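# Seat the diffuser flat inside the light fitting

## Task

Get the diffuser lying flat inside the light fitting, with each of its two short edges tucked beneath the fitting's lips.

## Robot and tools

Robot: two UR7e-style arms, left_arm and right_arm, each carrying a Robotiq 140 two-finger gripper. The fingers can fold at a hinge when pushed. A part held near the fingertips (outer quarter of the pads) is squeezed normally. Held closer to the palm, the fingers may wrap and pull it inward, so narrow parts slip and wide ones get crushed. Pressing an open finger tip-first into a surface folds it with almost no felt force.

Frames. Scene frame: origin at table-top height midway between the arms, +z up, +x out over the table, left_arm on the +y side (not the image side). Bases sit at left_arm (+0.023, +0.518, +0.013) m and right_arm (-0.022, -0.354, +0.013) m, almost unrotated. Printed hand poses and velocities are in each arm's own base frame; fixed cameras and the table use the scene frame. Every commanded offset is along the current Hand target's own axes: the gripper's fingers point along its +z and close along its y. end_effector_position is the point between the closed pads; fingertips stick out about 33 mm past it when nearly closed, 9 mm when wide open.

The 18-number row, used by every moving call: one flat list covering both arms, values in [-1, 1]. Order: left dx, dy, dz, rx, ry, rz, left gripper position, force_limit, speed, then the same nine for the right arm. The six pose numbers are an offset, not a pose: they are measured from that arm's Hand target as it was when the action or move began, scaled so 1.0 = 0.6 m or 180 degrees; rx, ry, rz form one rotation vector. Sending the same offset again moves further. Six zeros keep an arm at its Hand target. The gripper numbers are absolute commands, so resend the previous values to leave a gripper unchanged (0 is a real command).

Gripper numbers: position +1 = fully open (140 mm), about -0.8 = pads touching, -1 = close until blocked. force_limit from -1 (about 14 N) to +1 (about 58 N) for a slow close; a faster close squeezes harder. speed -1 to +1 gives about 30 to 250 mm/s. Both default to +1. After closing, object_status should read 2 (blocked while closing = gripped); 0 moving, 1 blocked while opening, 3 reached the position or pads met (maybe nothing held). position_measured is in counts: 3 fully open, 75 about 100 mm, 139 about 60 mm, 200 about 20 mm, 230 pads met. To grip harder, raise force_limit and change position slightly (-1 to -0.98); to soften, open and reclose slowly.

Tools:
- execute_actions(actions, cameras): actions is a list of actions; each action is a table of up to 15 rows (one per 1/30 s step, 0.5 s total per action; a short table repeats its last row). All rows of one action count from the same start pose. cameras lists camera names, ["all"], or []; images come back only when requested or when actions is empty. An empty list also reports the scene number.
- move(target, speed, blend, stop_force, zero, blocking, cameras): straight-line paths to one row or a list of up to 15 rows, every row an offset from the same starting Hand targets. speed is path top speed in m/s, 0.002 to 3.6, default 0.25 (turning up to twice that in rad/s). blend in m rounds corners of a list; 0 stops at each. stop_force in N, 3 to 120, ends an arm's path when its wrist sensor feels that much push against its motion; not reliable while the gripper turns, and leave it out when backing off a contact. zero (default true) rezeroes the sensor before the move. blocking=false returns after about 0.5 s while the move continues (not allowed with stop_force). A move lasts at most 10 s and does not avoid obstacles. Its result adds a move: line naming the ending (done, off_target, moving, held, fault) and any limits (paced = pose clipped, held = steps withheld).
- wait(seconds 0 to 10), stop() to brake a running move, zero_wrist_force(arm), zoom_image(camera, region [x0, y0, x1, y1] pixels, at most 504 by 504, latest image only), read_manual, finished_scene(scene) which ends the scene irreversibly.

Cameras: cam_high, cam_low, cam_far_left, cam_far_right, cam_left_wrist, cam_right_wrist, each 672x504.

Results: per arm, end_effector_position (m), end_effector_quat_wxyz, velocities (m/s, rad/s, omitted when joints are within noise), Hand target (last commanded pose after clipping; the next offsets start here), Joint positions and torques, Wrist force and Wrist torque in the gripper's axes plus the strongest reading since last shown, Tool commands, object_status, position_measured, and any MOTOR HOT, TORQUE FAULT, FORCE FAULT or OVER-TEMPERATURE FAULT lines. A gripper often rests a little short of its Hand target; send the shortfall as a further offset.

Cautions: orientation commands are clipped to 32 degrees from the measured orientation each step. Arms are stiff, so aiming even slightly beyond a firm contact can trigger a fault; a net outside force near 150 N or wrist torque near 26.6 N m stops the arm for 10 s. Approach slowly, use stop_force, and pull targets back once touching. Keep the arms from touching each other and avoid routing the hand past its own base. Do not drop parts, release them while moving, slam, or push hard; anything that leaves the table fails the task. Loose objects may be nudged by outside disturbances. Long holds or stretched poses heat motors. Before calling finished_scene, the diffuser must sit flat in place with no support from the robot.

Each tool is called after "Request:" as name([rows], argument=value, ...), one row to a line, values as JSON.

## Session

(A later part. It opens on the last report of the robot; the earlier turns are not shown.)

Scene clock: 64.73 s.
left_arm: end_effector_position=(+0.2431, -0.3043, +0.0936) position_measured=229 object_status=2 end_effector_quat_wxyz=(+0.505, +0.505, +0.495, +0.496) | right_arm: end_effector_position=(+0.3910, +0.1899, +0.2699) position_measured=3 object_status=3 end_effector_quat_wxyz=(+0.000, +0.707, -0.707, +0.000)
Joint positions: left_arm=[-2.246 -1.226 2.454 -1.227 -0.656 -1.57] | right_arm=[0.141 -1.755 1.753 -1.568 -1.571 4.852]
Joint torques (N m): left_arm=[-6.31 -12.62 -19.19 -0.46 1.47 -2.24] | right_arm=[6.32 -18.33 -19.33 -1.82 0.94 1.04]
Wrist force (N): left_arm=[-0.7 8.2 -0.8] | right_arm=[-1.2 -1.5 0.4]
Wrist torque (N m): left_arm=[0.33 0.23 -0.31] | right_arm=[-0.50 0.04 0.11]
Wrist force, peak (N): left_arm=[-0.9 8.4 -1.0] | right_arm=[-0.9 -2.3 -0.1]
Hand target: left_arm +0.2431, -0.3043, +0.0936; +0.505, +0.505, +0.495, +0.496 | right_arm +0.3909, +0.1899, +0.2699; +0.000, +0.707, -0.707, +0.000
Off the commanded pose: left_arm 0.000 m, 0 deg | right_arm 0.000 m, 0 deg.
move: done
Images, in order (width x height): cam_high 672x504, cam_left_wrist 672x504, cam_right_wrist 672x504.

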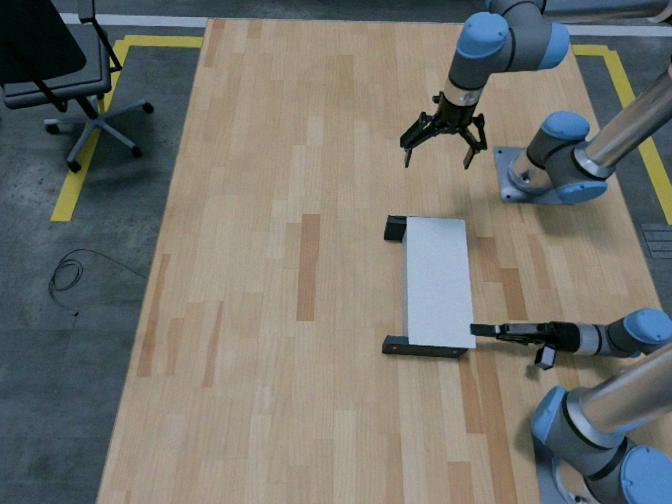

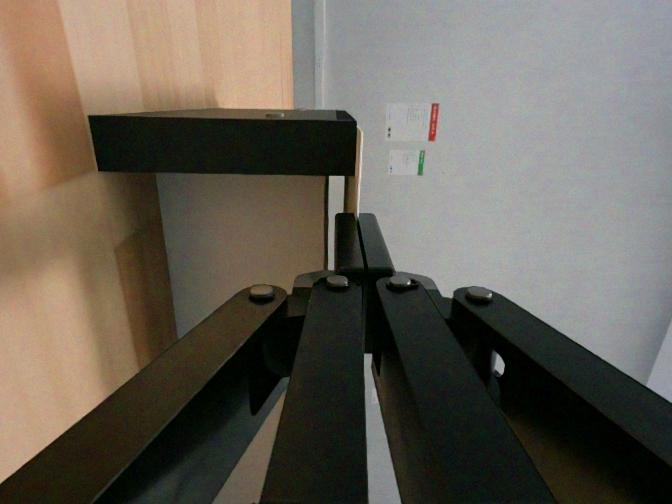

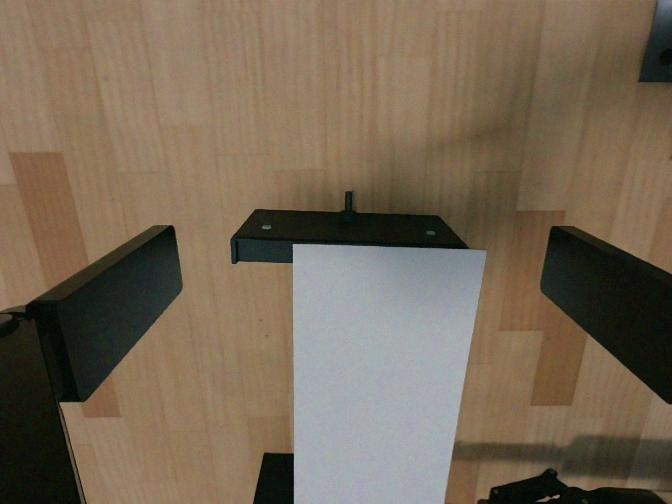

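Request:
move([
  [-0.0023, 0.05, 0, 0, 0, 0.03, -1, -0.05, -1, 0, 0, 0, 0, 0, 0, 1, -1, -1],
  [-0.0023, 0.05, 0.059, 0, 0, 0.03, -1, -0.05, -1, 0, 0, 0, 0, 0, 0, 1, -1, -1],
], speed=0.1, blend=[0.005, 0], cameras=["cam_high", "cam_far_left", "cam_left_wrist", "cam_right_wrist"])

Scene clock: 66.77 s.
left_arm: end_effector_position=(+0.2784, -0.3063, +0.1236) position_measured=229 object_status=2 end_effector_quat_wxyz=(+0.481, +0.528, +0.470, +0.519) | right_arm: end_effector_position=(+0.3909, +0.1899, +0.2699) position_measured=3 object_status=3 end_effector_quat_wxyz=(+0.000, +0.707, -0.707, +0.000)
Joint positions: left_arm=[-2.136 -1.335 2.452 -1.116 -0.546 -1.476] | right_arm=[0.141 -1.755 1.753 -1.568 -1.571 4.852]
Joint torques (N m): left_arm=[1.78 -10.66 -23.08 2.53 0.12 -1.96] | right_arm=[8.62 -21.58 -36.41 -1.8 0.9 1.16]
Wrist force (N): left_arm=[-0.3 4.0 -0.1] | right_arm=[-0.9 -1.7 0.5]
Wrist torque (N m): left_arm=[0.56 0.32 -0.40] | right_arm=[-0.53 -0.02 0.10]
Wrist force, peak (N): left_arm=[-0.7 8.3 -0.8] | right_arm=[-1.1 -1.9 0.5]
Hand target: left_arm +0.2784, -0.3064, +0.1236; +0.481, +0.528, +0.470, +0.519 | right_arm +0.3909, +0.1899, +0.2699; +0.000, +0.707, -0.707, +0.000
Off the commanded pose: left_arm 0.000 m, 0 deg | right_arm 0.000 m, 0 deg.
move: done
Images, in order (width x height): cam_high 672x504, cam_far_left 672x504, cam_left_wrist 672x504, cam_right_wrist 672x504.

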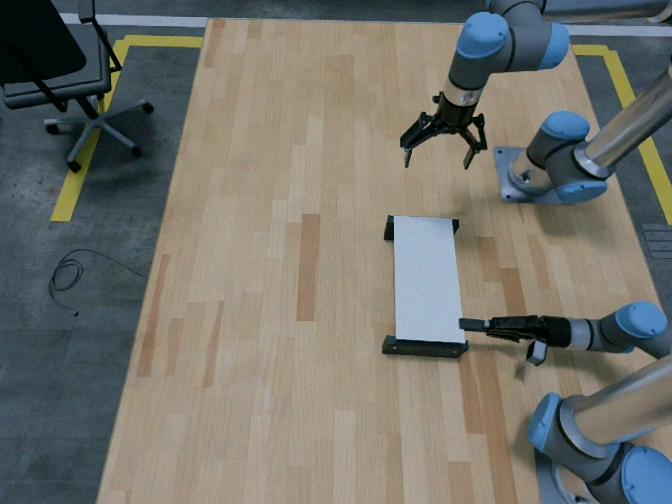

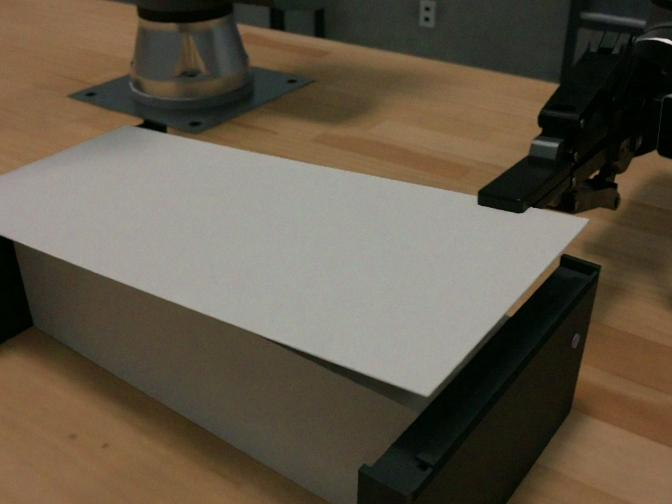

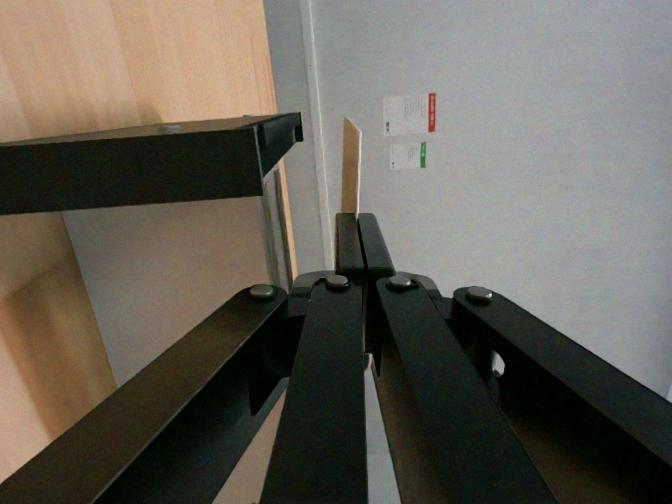

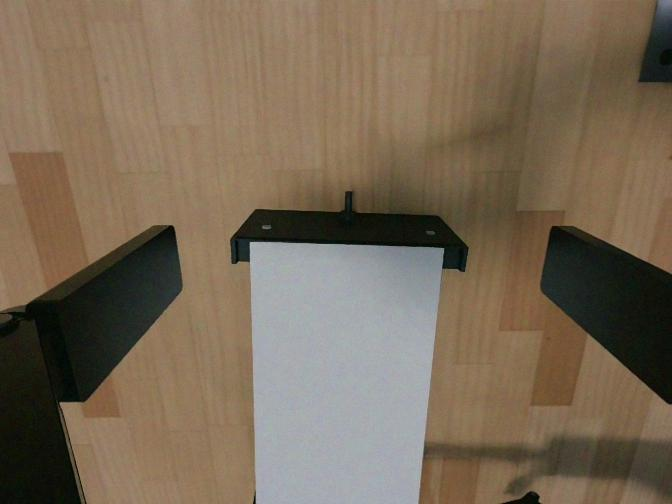

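Request:
zoom_image(camera="cam_right_wrist", region=[220, 190, 350, 290])

Request:
zoom_image(camera="cam_right_wrist", region=[350, 190, 480, 290])

Request:
zoom_image(camera="cam_far_left", region=[340, 240, 620, 504])

Scaled by 3.877 from the camera's 672x504 image, which has a finer 960x720 frame.

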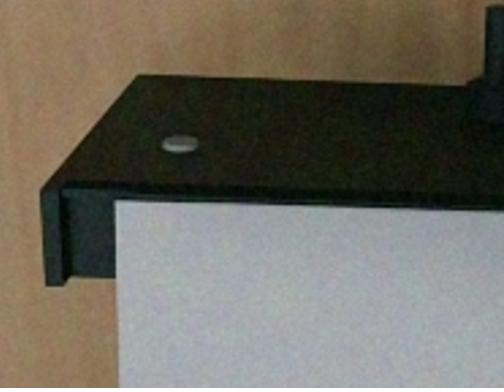

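Scaled by 3.877 from the camera's 672x504 image, which has a finer 960x720 frame.

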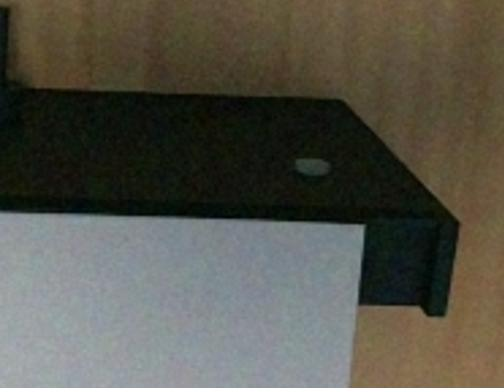

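Scaled by 1.800 from the camera's 672x504 image, which has a finer 960x720 frame.

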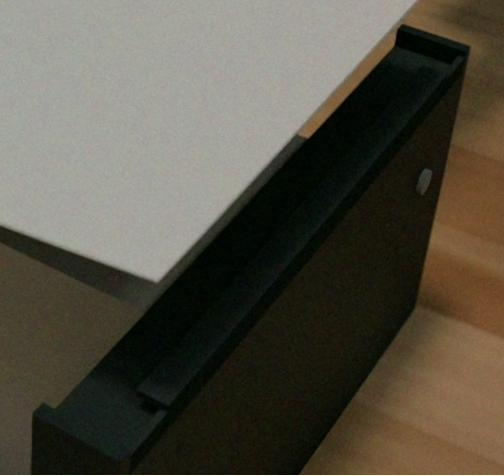

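Request:
move([
  [0.01493, -0.00142, -0.0025, 0, 0, 0, -1, -0.05, -1, 0, 0, 0, 0, 0, 0, 1, -1, -1],
  [0.0140, -0.01137, -0.0025, 0, 0, 0, -1, -0.05, -1, 0, 0, 0, 0, 0, 0, 1, -1, -1],
], speed=0.06, cameras=["cam_high", "cam_far_left", "cam_left_wrist", "cam_right_wrist"])

Request:
zoom_image(camera="cam_right_wrist", region=[220, 190, 350, 290])

Request:
zoom_image(camera="cam_right_wrist", region=[350, 190, 480, 290])

Scene clock: 71.00 s.
left_arm: end_effector_position=(+0.2771, -0.2972, +0.1177) position_measured=229 object_status=2 end_effector_quat_wxyz=(+0.481, +0.528, +0.470, +0.519) | right_arm: end_effector_position=(+0.3909, +0.1899, +0.2699) position_measured=3 object_status=3 end_effector_quat_wxyz=(+0.000, +0.707, -0.707, +0.000)
Joint positions: left_arm=[-2.159 -1.33 2.481 -1.149 -0.569 -1.476] | right_arm=[0.141 -1.755 1.753 -1.568 -1.571 4.852]
Joint torques (N m): left_arm=[11.15 -22.75 -19.95 1.96 1.49 1.7] | right_arm=[7.7 -23.86 -36.91 -4.22 -0.17 1.2]
Wrist force (N): left_arm=[-0.8 3.7 -0.4] | right_arm=[-0.6 -1.6 0.4]
Wrist torque (N m): left_arm=[0.53 0.31 -0.40] | right_arm=[-0.51 -0.07 0.10]
Wrist force, peak (N): left_arm=[-0.1 4.4 -0.7] | right_arm=[-1.1 -2.2 0.2]
Hand target: left_arm +0.2771, -0.2973, +0.1176; +0.481, +0.528, +0.470, +0.519 | right_arm +0.3909, +0.1899, +0.2699; +0.000, +0.707, -0.707, +0.000
Off the commanded pose: left_arm 0.000 m, 0 deg | right_arm 0.000 m, 0 deg.
move: done
Images, in order (width x height): cam_high 672x504, cam_far_left 672x504, cam_left_wrist 672x504, cam_right_wrist 672x504.

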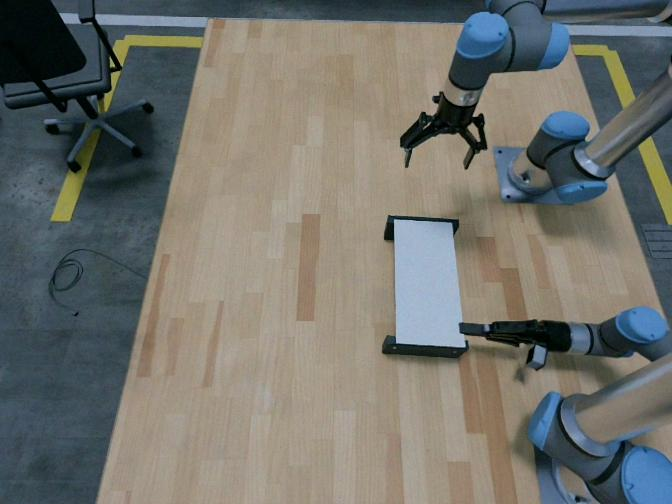

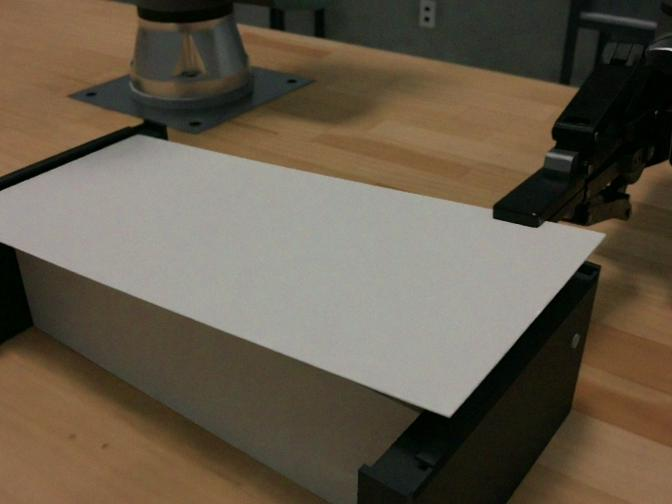

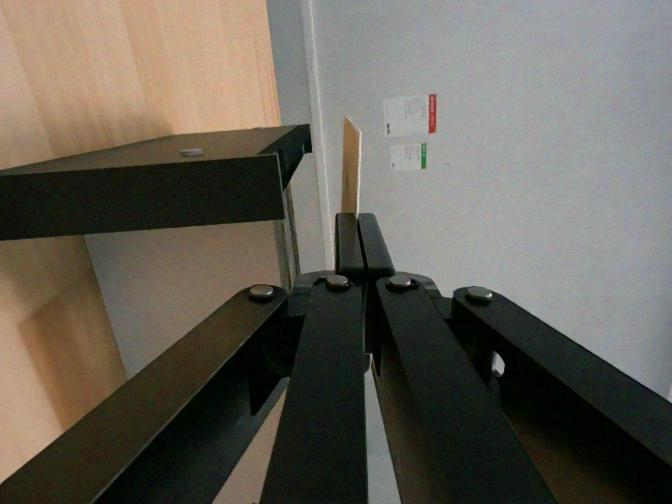

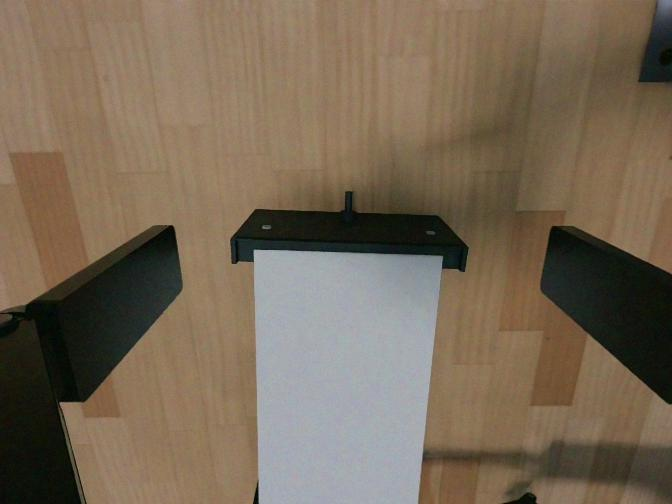

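Scaled by 3.877 from the camera's 672x504 image, which has a finer 960x720 frame.

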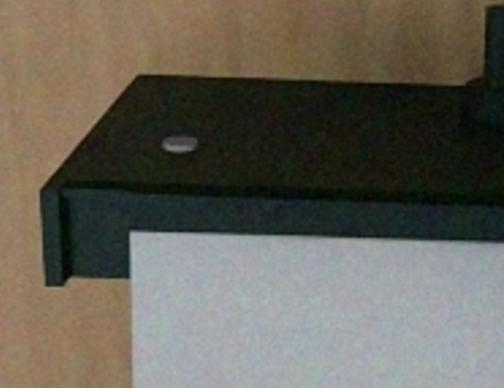

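Scaled by 3.877 from the camera's 672x504 image, which has a finer 960x720 frame.

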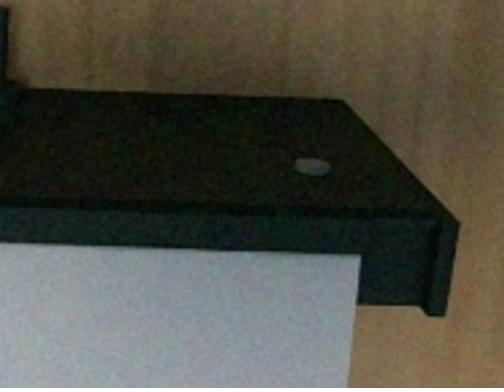

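Request:
move(target=[-0.0199, 0.00188, -0.0025, 0, 0, 0, -1, -0.05, -1, 0, 0, 0, 0, 0, 0, 1, -1, -1], speed=0.015, stop_force=4, cameras=["cam_high", "cam_far_left", "cam_left_wrist", "cam_right_wrist"])

Request:
zoom_image(camera="cam_right_wrist", region=[220, 190, 350, 290])

Request:
zoom_image(camera="cam_right_wrist", region=[350, 190, 480, 290])

Scene clock: 73.33 s.
left_arm: end_effector_position=(+0.2759, -0.3057, +0.1176) position_measured=229 object_status=2 end_effector_quat_wxyz=(+0.481, +0.528, +0.470, +0.519) | right_arm: end_effector_position=(+0.3909, +0.1899, +0.2699) position_measured=3 object_status=3 end_effector_quat_wxyz=(+0.000, +0.707, -0.707, +0.000)
Joint positions: left_arm=[-2.145 -1.315 2.456 -1.14 -0.555 -1.476] | right_arm=[0.141 -1.755 1.753 -1.568 -1.571 4.852]
Joint torques (N m): left_arm=[-9.13 -27.47 4.87 1.05 -2.19 -0.12] | right_arm=[7.47 -23.72 -36.23 -4.29 -0.71 1.01]
Wrist force (N): left_arm=[-0.5 4.0 -0.1] | right_arm=[-0.8 -1.4 0.3]
Wrist torque (N m): left_arm=[0.55 0.34 -0.40] | right_arm=[-0.48 -0.05 0.10]
Wrist force, peak (N): left_arm=[4.9 3.5 -0.5] | right_arm=[-0.9 -2.0 0.2]
Hand target: left_arm +0.2759, -0.3057, +0.1176; +0.481, +0.528, +0.470, +0.519 (not the last commanded pose) | right_arm +0.3909, +0.1899, +0.2699; +0.000, +0.707, -0.707, +0.000
Off the commanded pose: left_arm 0.004 m, 0 deg | right_arm 0.000 m, 0 deg.
move: contact (left_arm)
Images, in order (width x height): cam_high 672x504, cam_far_left 672x504, cam_left_wrist 672x504, cam_right_wrist 672x504.

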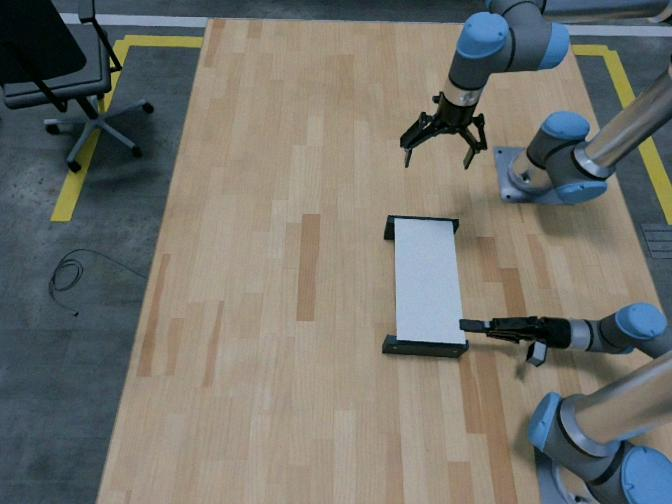

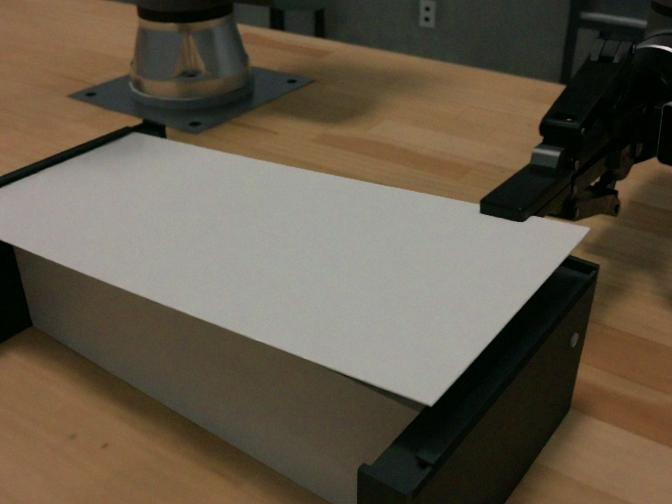

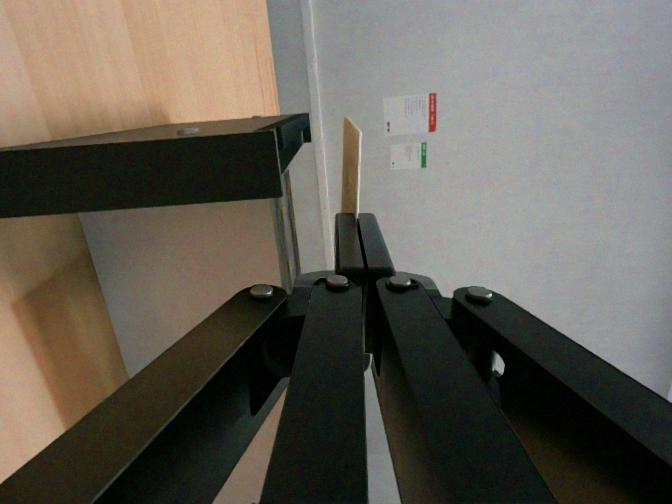

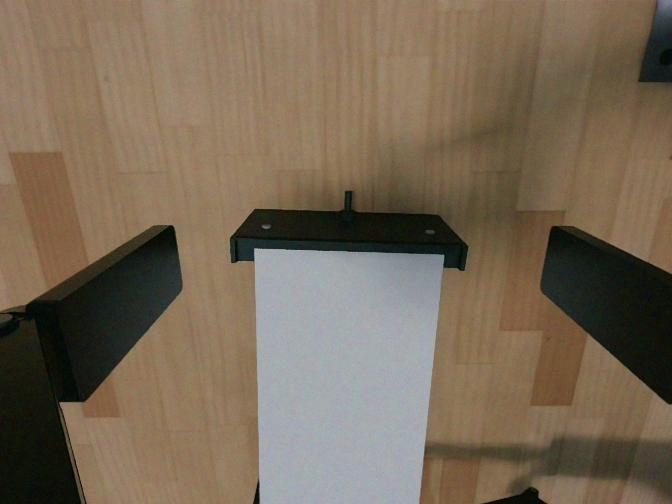

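Scaled by 3.877 from the camera's 672x504 image, which has a finer 960x720 frame.

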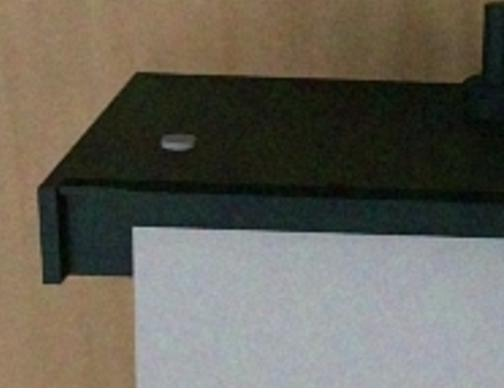

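Scaled by 3.877 from the camera's 672x504 image, which has a finer 960x720 frame.

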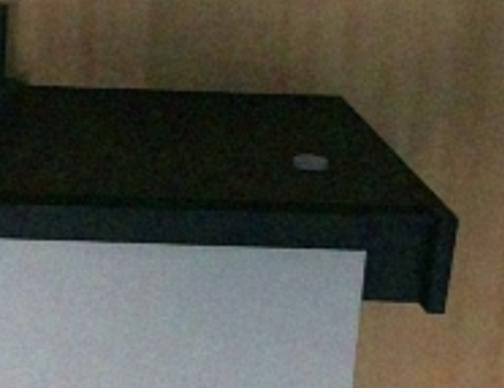

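Request:
move(target=[-0.0019, -0.0042, 0, 0, 0, -0.0633, -1, -0.05, -1, 0, 0, 0, 0, 0, 0, 1, -1, -1], speed=0.05, cameras=["cam_high", "cam_far_left", "cam_left_wrist", "cam_right_wrist"])

Scene clock: 80.17 s.
left_arm: end_effector_position=(+0.2759, -0.3066, +0.1150) position_measured=229 object_status=2 end_effector_quat_wxyz=(+0.530, +0.478, +0.520, +0.468) end_effector_velocity=(+0.000, +0.000, +0.000) end_effector_angular_velocity=(+0.009, -0.001, +0.001) | right_arm: end_effector_position=(+0.3909, +0.1899, +0.2699) position_measured=3 object_status=3 end_effector_quat_wxyz=(+0.000, +0.707, -0.707, +0.000)
Joint positions: left_arm=[-2.144 -1.305 2.455 -1.149 -0.553 -1.675] | right_arm=[0.141 -1.755 1.753 -1.568 -1.571 4.852]
Joint velocities: left_arm=[0 0 0 0.002 0 0.007] | right_arm=[within noise]
Joint torques (N m): left_arm=[8.91 -12.98 -20.92 1.11 2.18 1.99] | right_arm=[8.14 -24.26 -37.28 -4.29 -0.75 0.94]
Wrist force (N): left_arm=[0.8 3.8 -0.3] | right_arm=[-1.0 -1.8 0.3]
Wrist torque (N m): left_arm=[0.61 0.46 -0.30] | right_arm=[-0.55 0.02 0.10]
Wrist force, peak (N): left_arm=[-0.5 4.2 -0.3] | right_arm=[-1.0 -2.0 0.4]
Hand target: left_arm +0.2759, -0.3066, +0.1150; +0.530, +0.478, +0.520, +0.468 | right_arm +0.3909, +0.1899, +0.2699; +0.000, +0.707, -0.707, +0.000
Off the commanded pose: left_arm 0.000 m, 0 deg | right_arm 0.000 m, 0 deg.
move: done
Images, in order (width x height): cam_high 672x504, cam_far_left 672x504, cam_left_wrist 672x504, cam_right_wrist 672x504.

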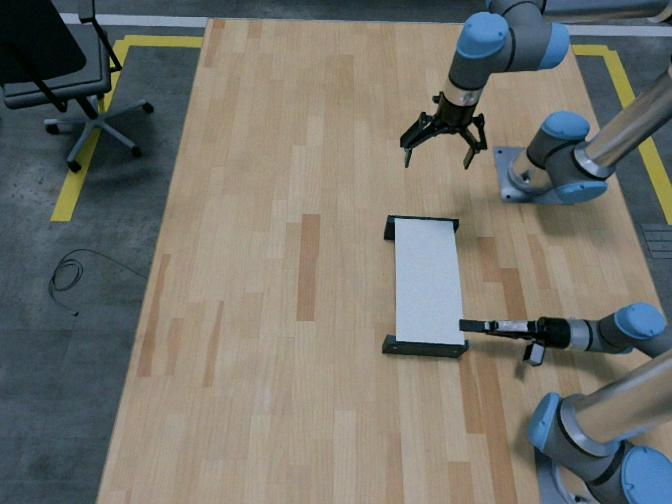

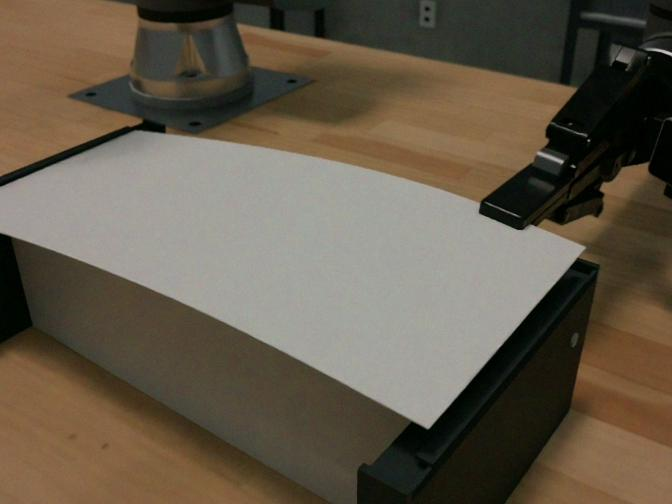

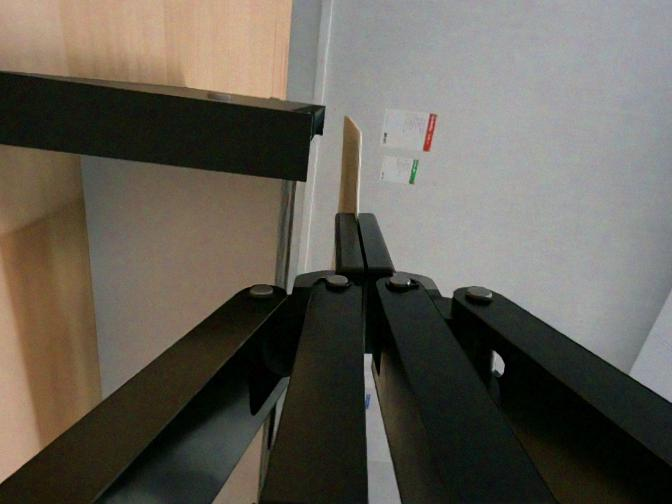

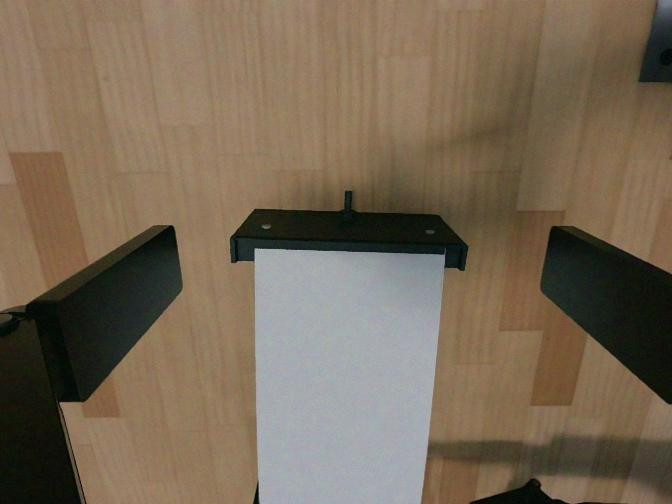

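Request:
move(target=[-0.00762, -0.00248, 0, 0, 0, -0.0778, -1, -0.05, -1, 0, 0, 0, 0, 0, 0, 1, -1, -1], speed=0.08, cameras=["cam_high", "cam_far_left", "cam_far_right", "cam_left_wrist", "cam_right_wrist"])

Request:
zoom_image(camera="cam_far_left", region=[340, 200, 620, 504])

Request:
zoom_image(camera="cam_far_right", region=[300, 130, 600, 400])

Scene clock: 83.10 s.
left_arm: end_effector_position=(+0.2758, -0.3113, +0.1140) position_measured=229 object_status=2 end_effector_quat_wxyz=(+0.583, +0.411, +0.575, +0.400) | right_arm: end_effector_position=(+0.3909, +0.1899, +0.2699) position_measured=3 object_status=3 end_effector_quat_wxyz=(+0.000, +0.707, -0.707, +0.000)
Joint positions: left_arm=[-2.135 -1.294 2.442 -1.147 -0.544 -1.92] | right_arm=[0.141 -1.755 1.753 -1.568 -1.571 4.852]
Joint torques (N m): left_arm=[4.33 -14.07 -18.09 2.18 1.69 2.02] | right_arm=[7.08 -23.61 -36.63 -4.21 -0.68 0.96]
Wrist force (N): left_arm=[2.8 4.1 -0.6] | right_arm=[-0.9 -1.9 0.4]
Wrist torque (N m): left_arm=[0.58 0.65 -0.17] | right_arm=[-0.56 -0.01 0.10]
Wrist force, peak (N): left_arm=[3.5 4.8 -1.1] | right_arm=[-1.2 -1.8 0.8]
Hand target: left_arm +0.2758, -0.3113, +0.1140; +0.583, +0.411, +0.575, +0.400 | right_arm +0.3909, +0.1899, +0.2699; +0.000, +0.707, -0.707, +0.000
Off the commanded pose: left_arm 0.000 m, 0 deg | right_arm 0.000 m, 0 deg.
move: done
Images, in order (width x height): cam_high 672x504, cam_far_left 672x504, cam_far_right 672x504, cam_left_wrist 672x504, cam_right_wrist 672x504.

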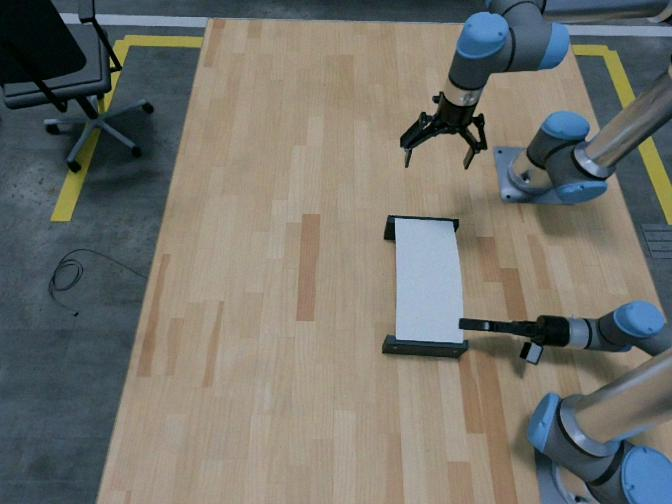

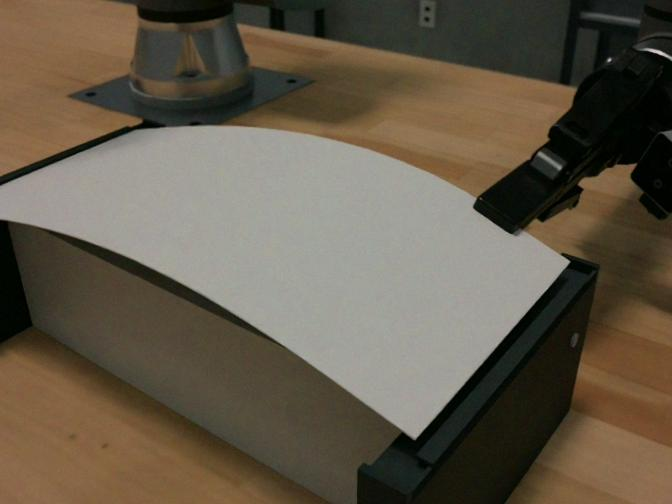

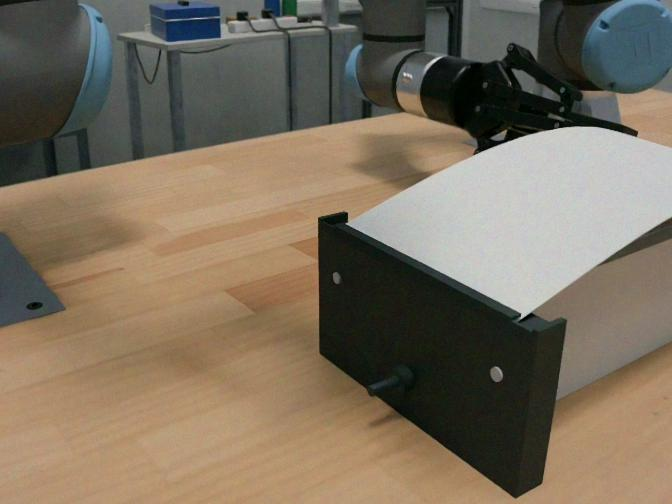

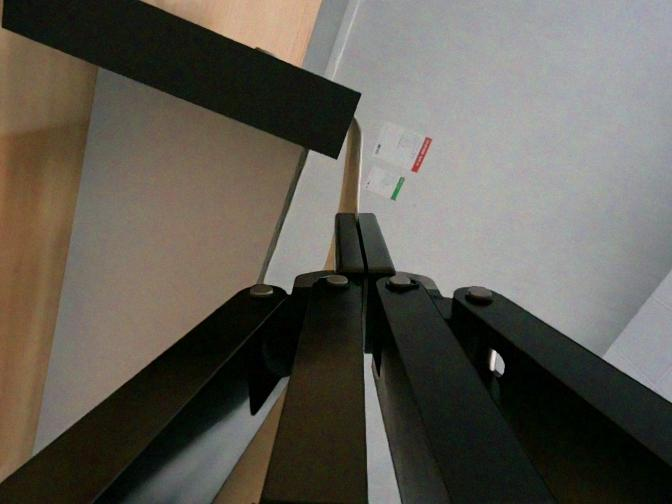

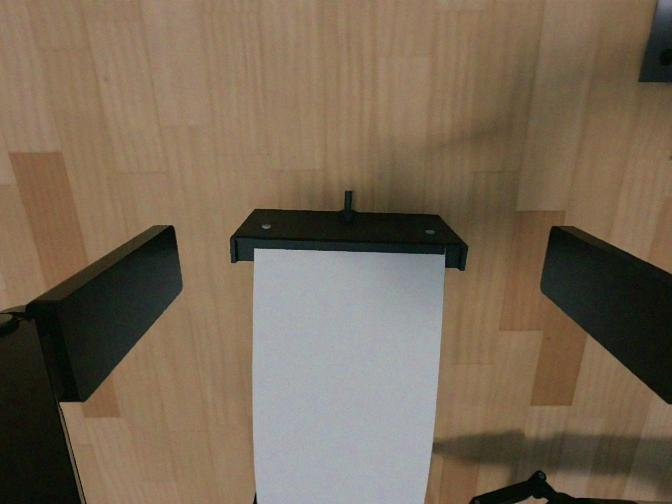

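Scaled by 1.658 from the camera's 672x504 image, which has a finer 960x720 frame.

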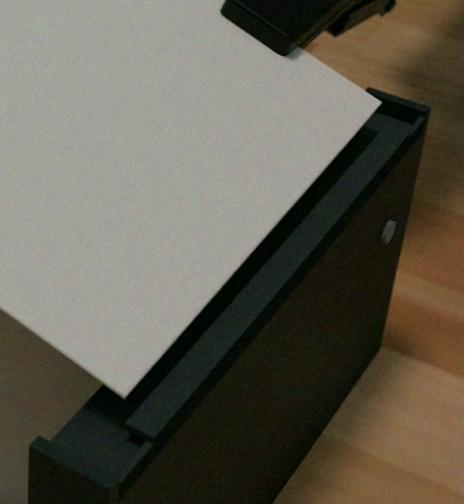

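Scaled by 1.680 from the camera's 672x504 image, which has a finer 960x720 frame.

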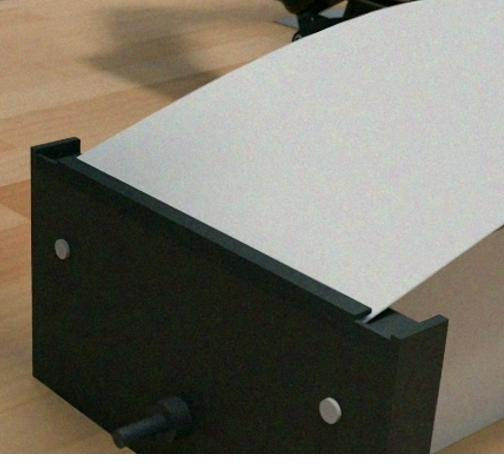

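Request:
move(target=[0.00695, -0.0152, 0, 0, 0, 0, -1, -0.05, -1, 0, 0, 0, 0, 0, 0, 1, -1, -1], speed=0.03, cameras=["cam_far_left", "cam_left_wrist", "cam_high"])

Request:
zoom_image(camera="cam_far_left", region=[340, 200, 620, 504])

Request:
zoom_image(camera="cam_left_wrist", region=[240, 80, 400, 240])

Scene clock: 84.97 s.
left_arm: end_effector_position=(+0.2758, -0.3105, +0.1039) position_measured=229 object_status=2 end_effector_quat_wxyz=(+0.583, +0.411, +0.575, +0.400) end_effector_velocity=(+0.000, +0.000, +0.001) end_effector_angular_velocity=(+0.002, -0.001, +0.000) | right_arm: end_effector_position=(+0.3909, +0.1899, +0.2699) position_measured=3 object_status=3 end_effector_quat_wxyz=(+0.000, +0.707, -0.707, +0.000)
Joint positions: left_arm=[-2.136 -1.261 2.449 -1.187 -0.546 -1.92] | right_arm=[0.141 -1.755 1.753 -1.568 -1.571 4.852]
Joint velocities: left_arm=[0.001 -0.004 0 0.005 0.001 0.001] | right_arm=[within noise]
Joint torques (N m): left_arm=[-8.73 -30.2 -5.21 1.96 0.11 -0.98] | right_arm=[7.33 -23.96 -36 -4.02 -0.78 0.84]
Wrist force (N): left_arm=[4.0 4.6 -1.5] | right_arm=[-0.7 -1.5 0.3]
Wrist torque (N m): left_arm=[0.44 0.61 -0.23] | right_arm=[-0.48 -0.07 0.10]
Wrist force, peak (N): left_arm=[3.8 4.8 -1.7] | right_arm=[-1.1 -1.9 0.4]
Hand target: left_arm +0.2758, -0.3105, +0.1040; +0.583, +0.411, +0.575, +0.400 | right_arm +0.3909, +0.1899, +0.2699; +0.000, +0.707, -0.707, +0.000
Off the commanded pose: left_arm 0.000 m, 0 deg | right_arm 0.000 m, 0 deg.
move: done
Images, in order (width x height): cam_high 672x504, cam_far_left 672x504, cam_left_wrist 672x504.

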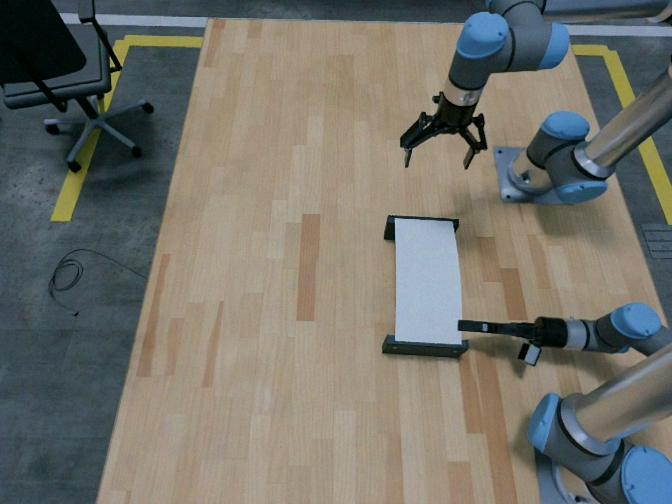

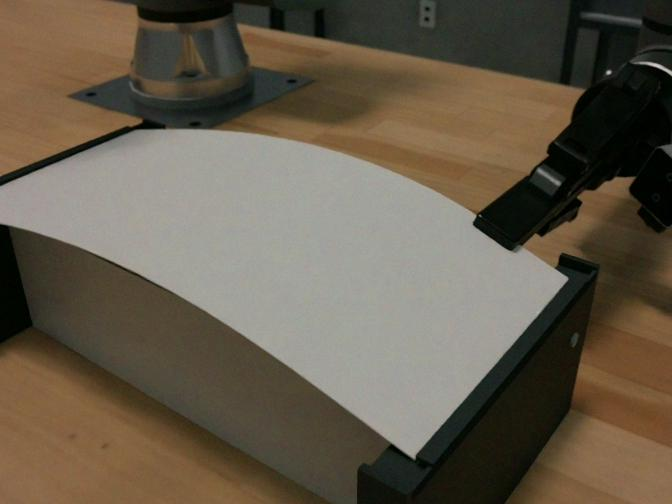

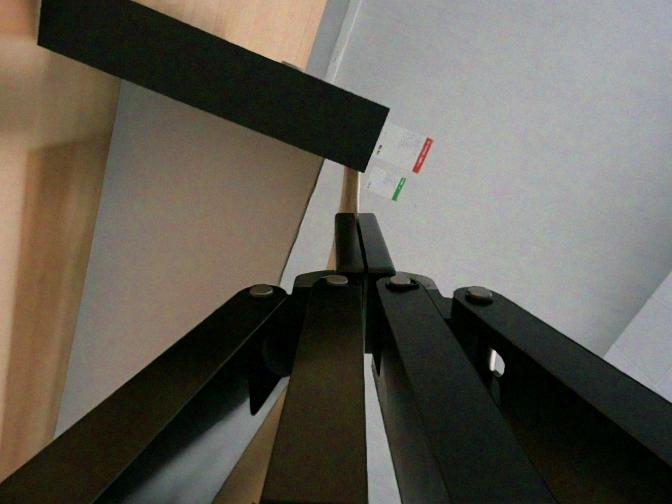

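Scaled by 1.658 from the camera's 672x504 image, which has a finer 960x720 frame.

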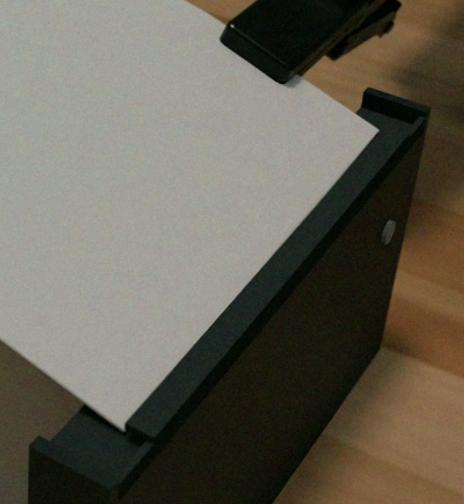

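Scaled by 3.150 from the camera's 672x504 image, which has a finer 960x720 frame.

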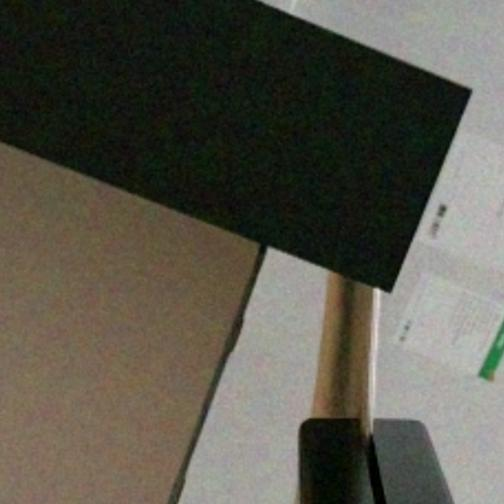

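Request:
move(target=[0.00342, -0.0094, 0, 0, 0, 0, -1, -0.05, -1, 0, 0, 0, 0, 0, 0, 1, -1, -1], speed=0.01, stop_force=3, cameras=["cam_far_left", "cam_left_wrist", "cam_far_right"])

Request:
zoom_image(camera="cam_far_left", region=[360, 360, 520, 504])

Request:
zoom_image(camera="cam_far_left", region=[480, 220, 620, 340])

Scene clock: 87.27 s.
left_arm: end_effector_position=(+0.2757, -0.3106, +0.1021) position_measured=229 object_status=2 end_effector_quat_wxyz=(+0.583, +0.411, +0.575, +0.400) | right_arm: end_effector_position=(+0.3909, +0.1899, +0.2699) position_measured=3 object_status=3 end_effector_quat_wxyz=(+0.000, +0.707, -0.707, +0.000)
Joint positions: left_arm=[-2.136 -1.255 2.449 -1.194 -0.546 -1.92] | right_arm=[0.141 -1.755 1.753 -1.568 -1.571 4.852]
Joint torques (N m): left_arm=[0.19 -28.96 -22.1 -0.55 2.98 -1.77] | right_arm=[7.2 -23.14 -36.56 -4.13 -0.77 0.9]
Wrist force (N): left_arm=[3.8 7.3 -1.7] | right_arm=[-0.7 -1.4 0.3]
Wrist torque (N m): left_arm=[0.41 0.57 -0.17] | right_arm=[-0.48 -0.05 0.10]
Wrist force, peak (N): left_arm=[3.6 7.4 -1.9] | right_arm=[-0.9 -2.0 0.2]
Hand target: left_arm +0.2757, -0.3106, +0.1021; +0.583, +0.411, +0.575, +0.400 (not the last commanded pose) | right_arm +0.3909, +0.1899, +0.2699; +0.000, +0.707, -0.707, +0.000
Off the commanded pose: left_arm 0.004 m, 0 deg | right_arm 0.000 m, 0 deg.
move: contact (left_arm)
Images, in order (width x height): cam_far_left 672x504, cam_far_right 672x504, cam_left_wrist 672x504.

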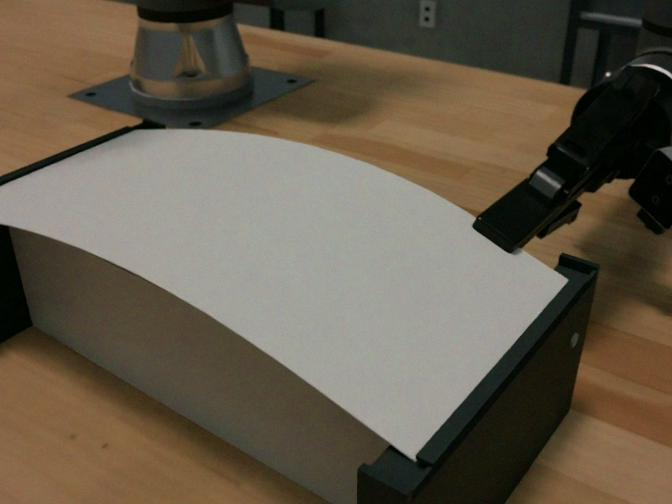

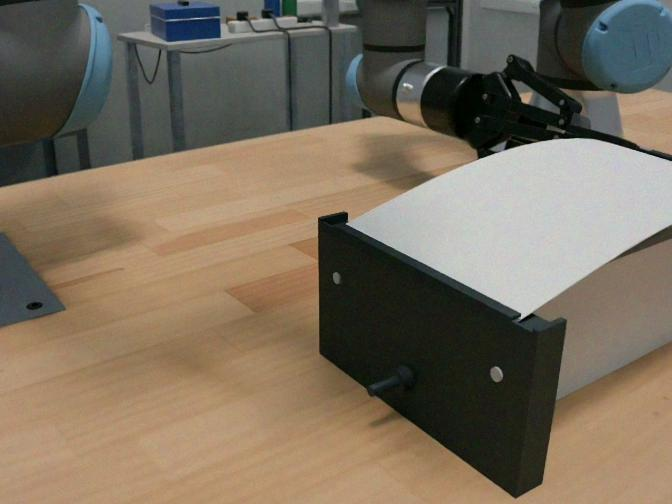

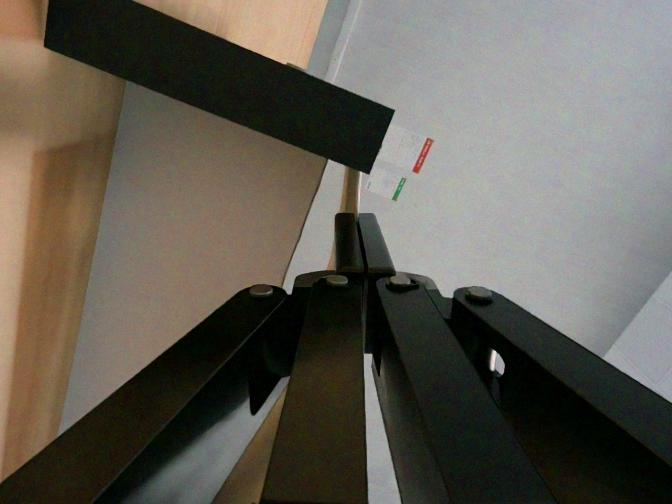

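Scaled by 3.150 from the camera's 672x504 image, which has a finer 960x720 frame.

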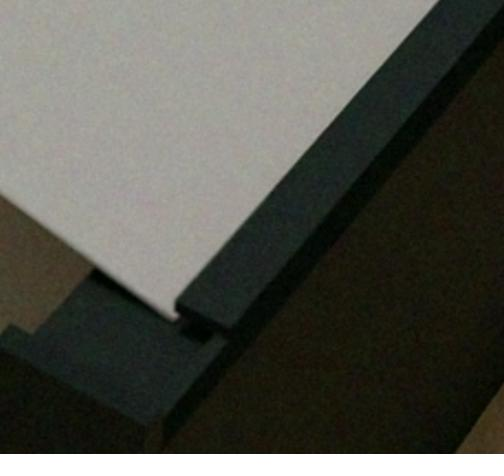

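Scaled by 3.600 from the camera's 672x504 image, which has a finer 960x720 frame.

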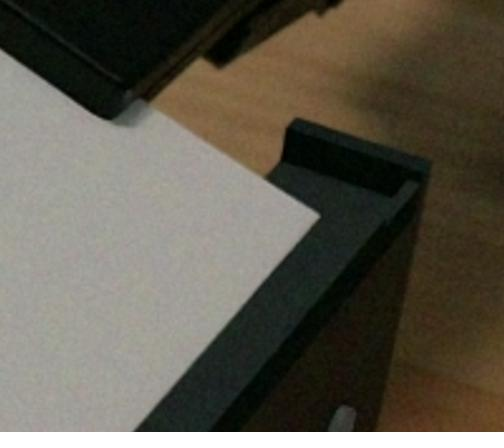

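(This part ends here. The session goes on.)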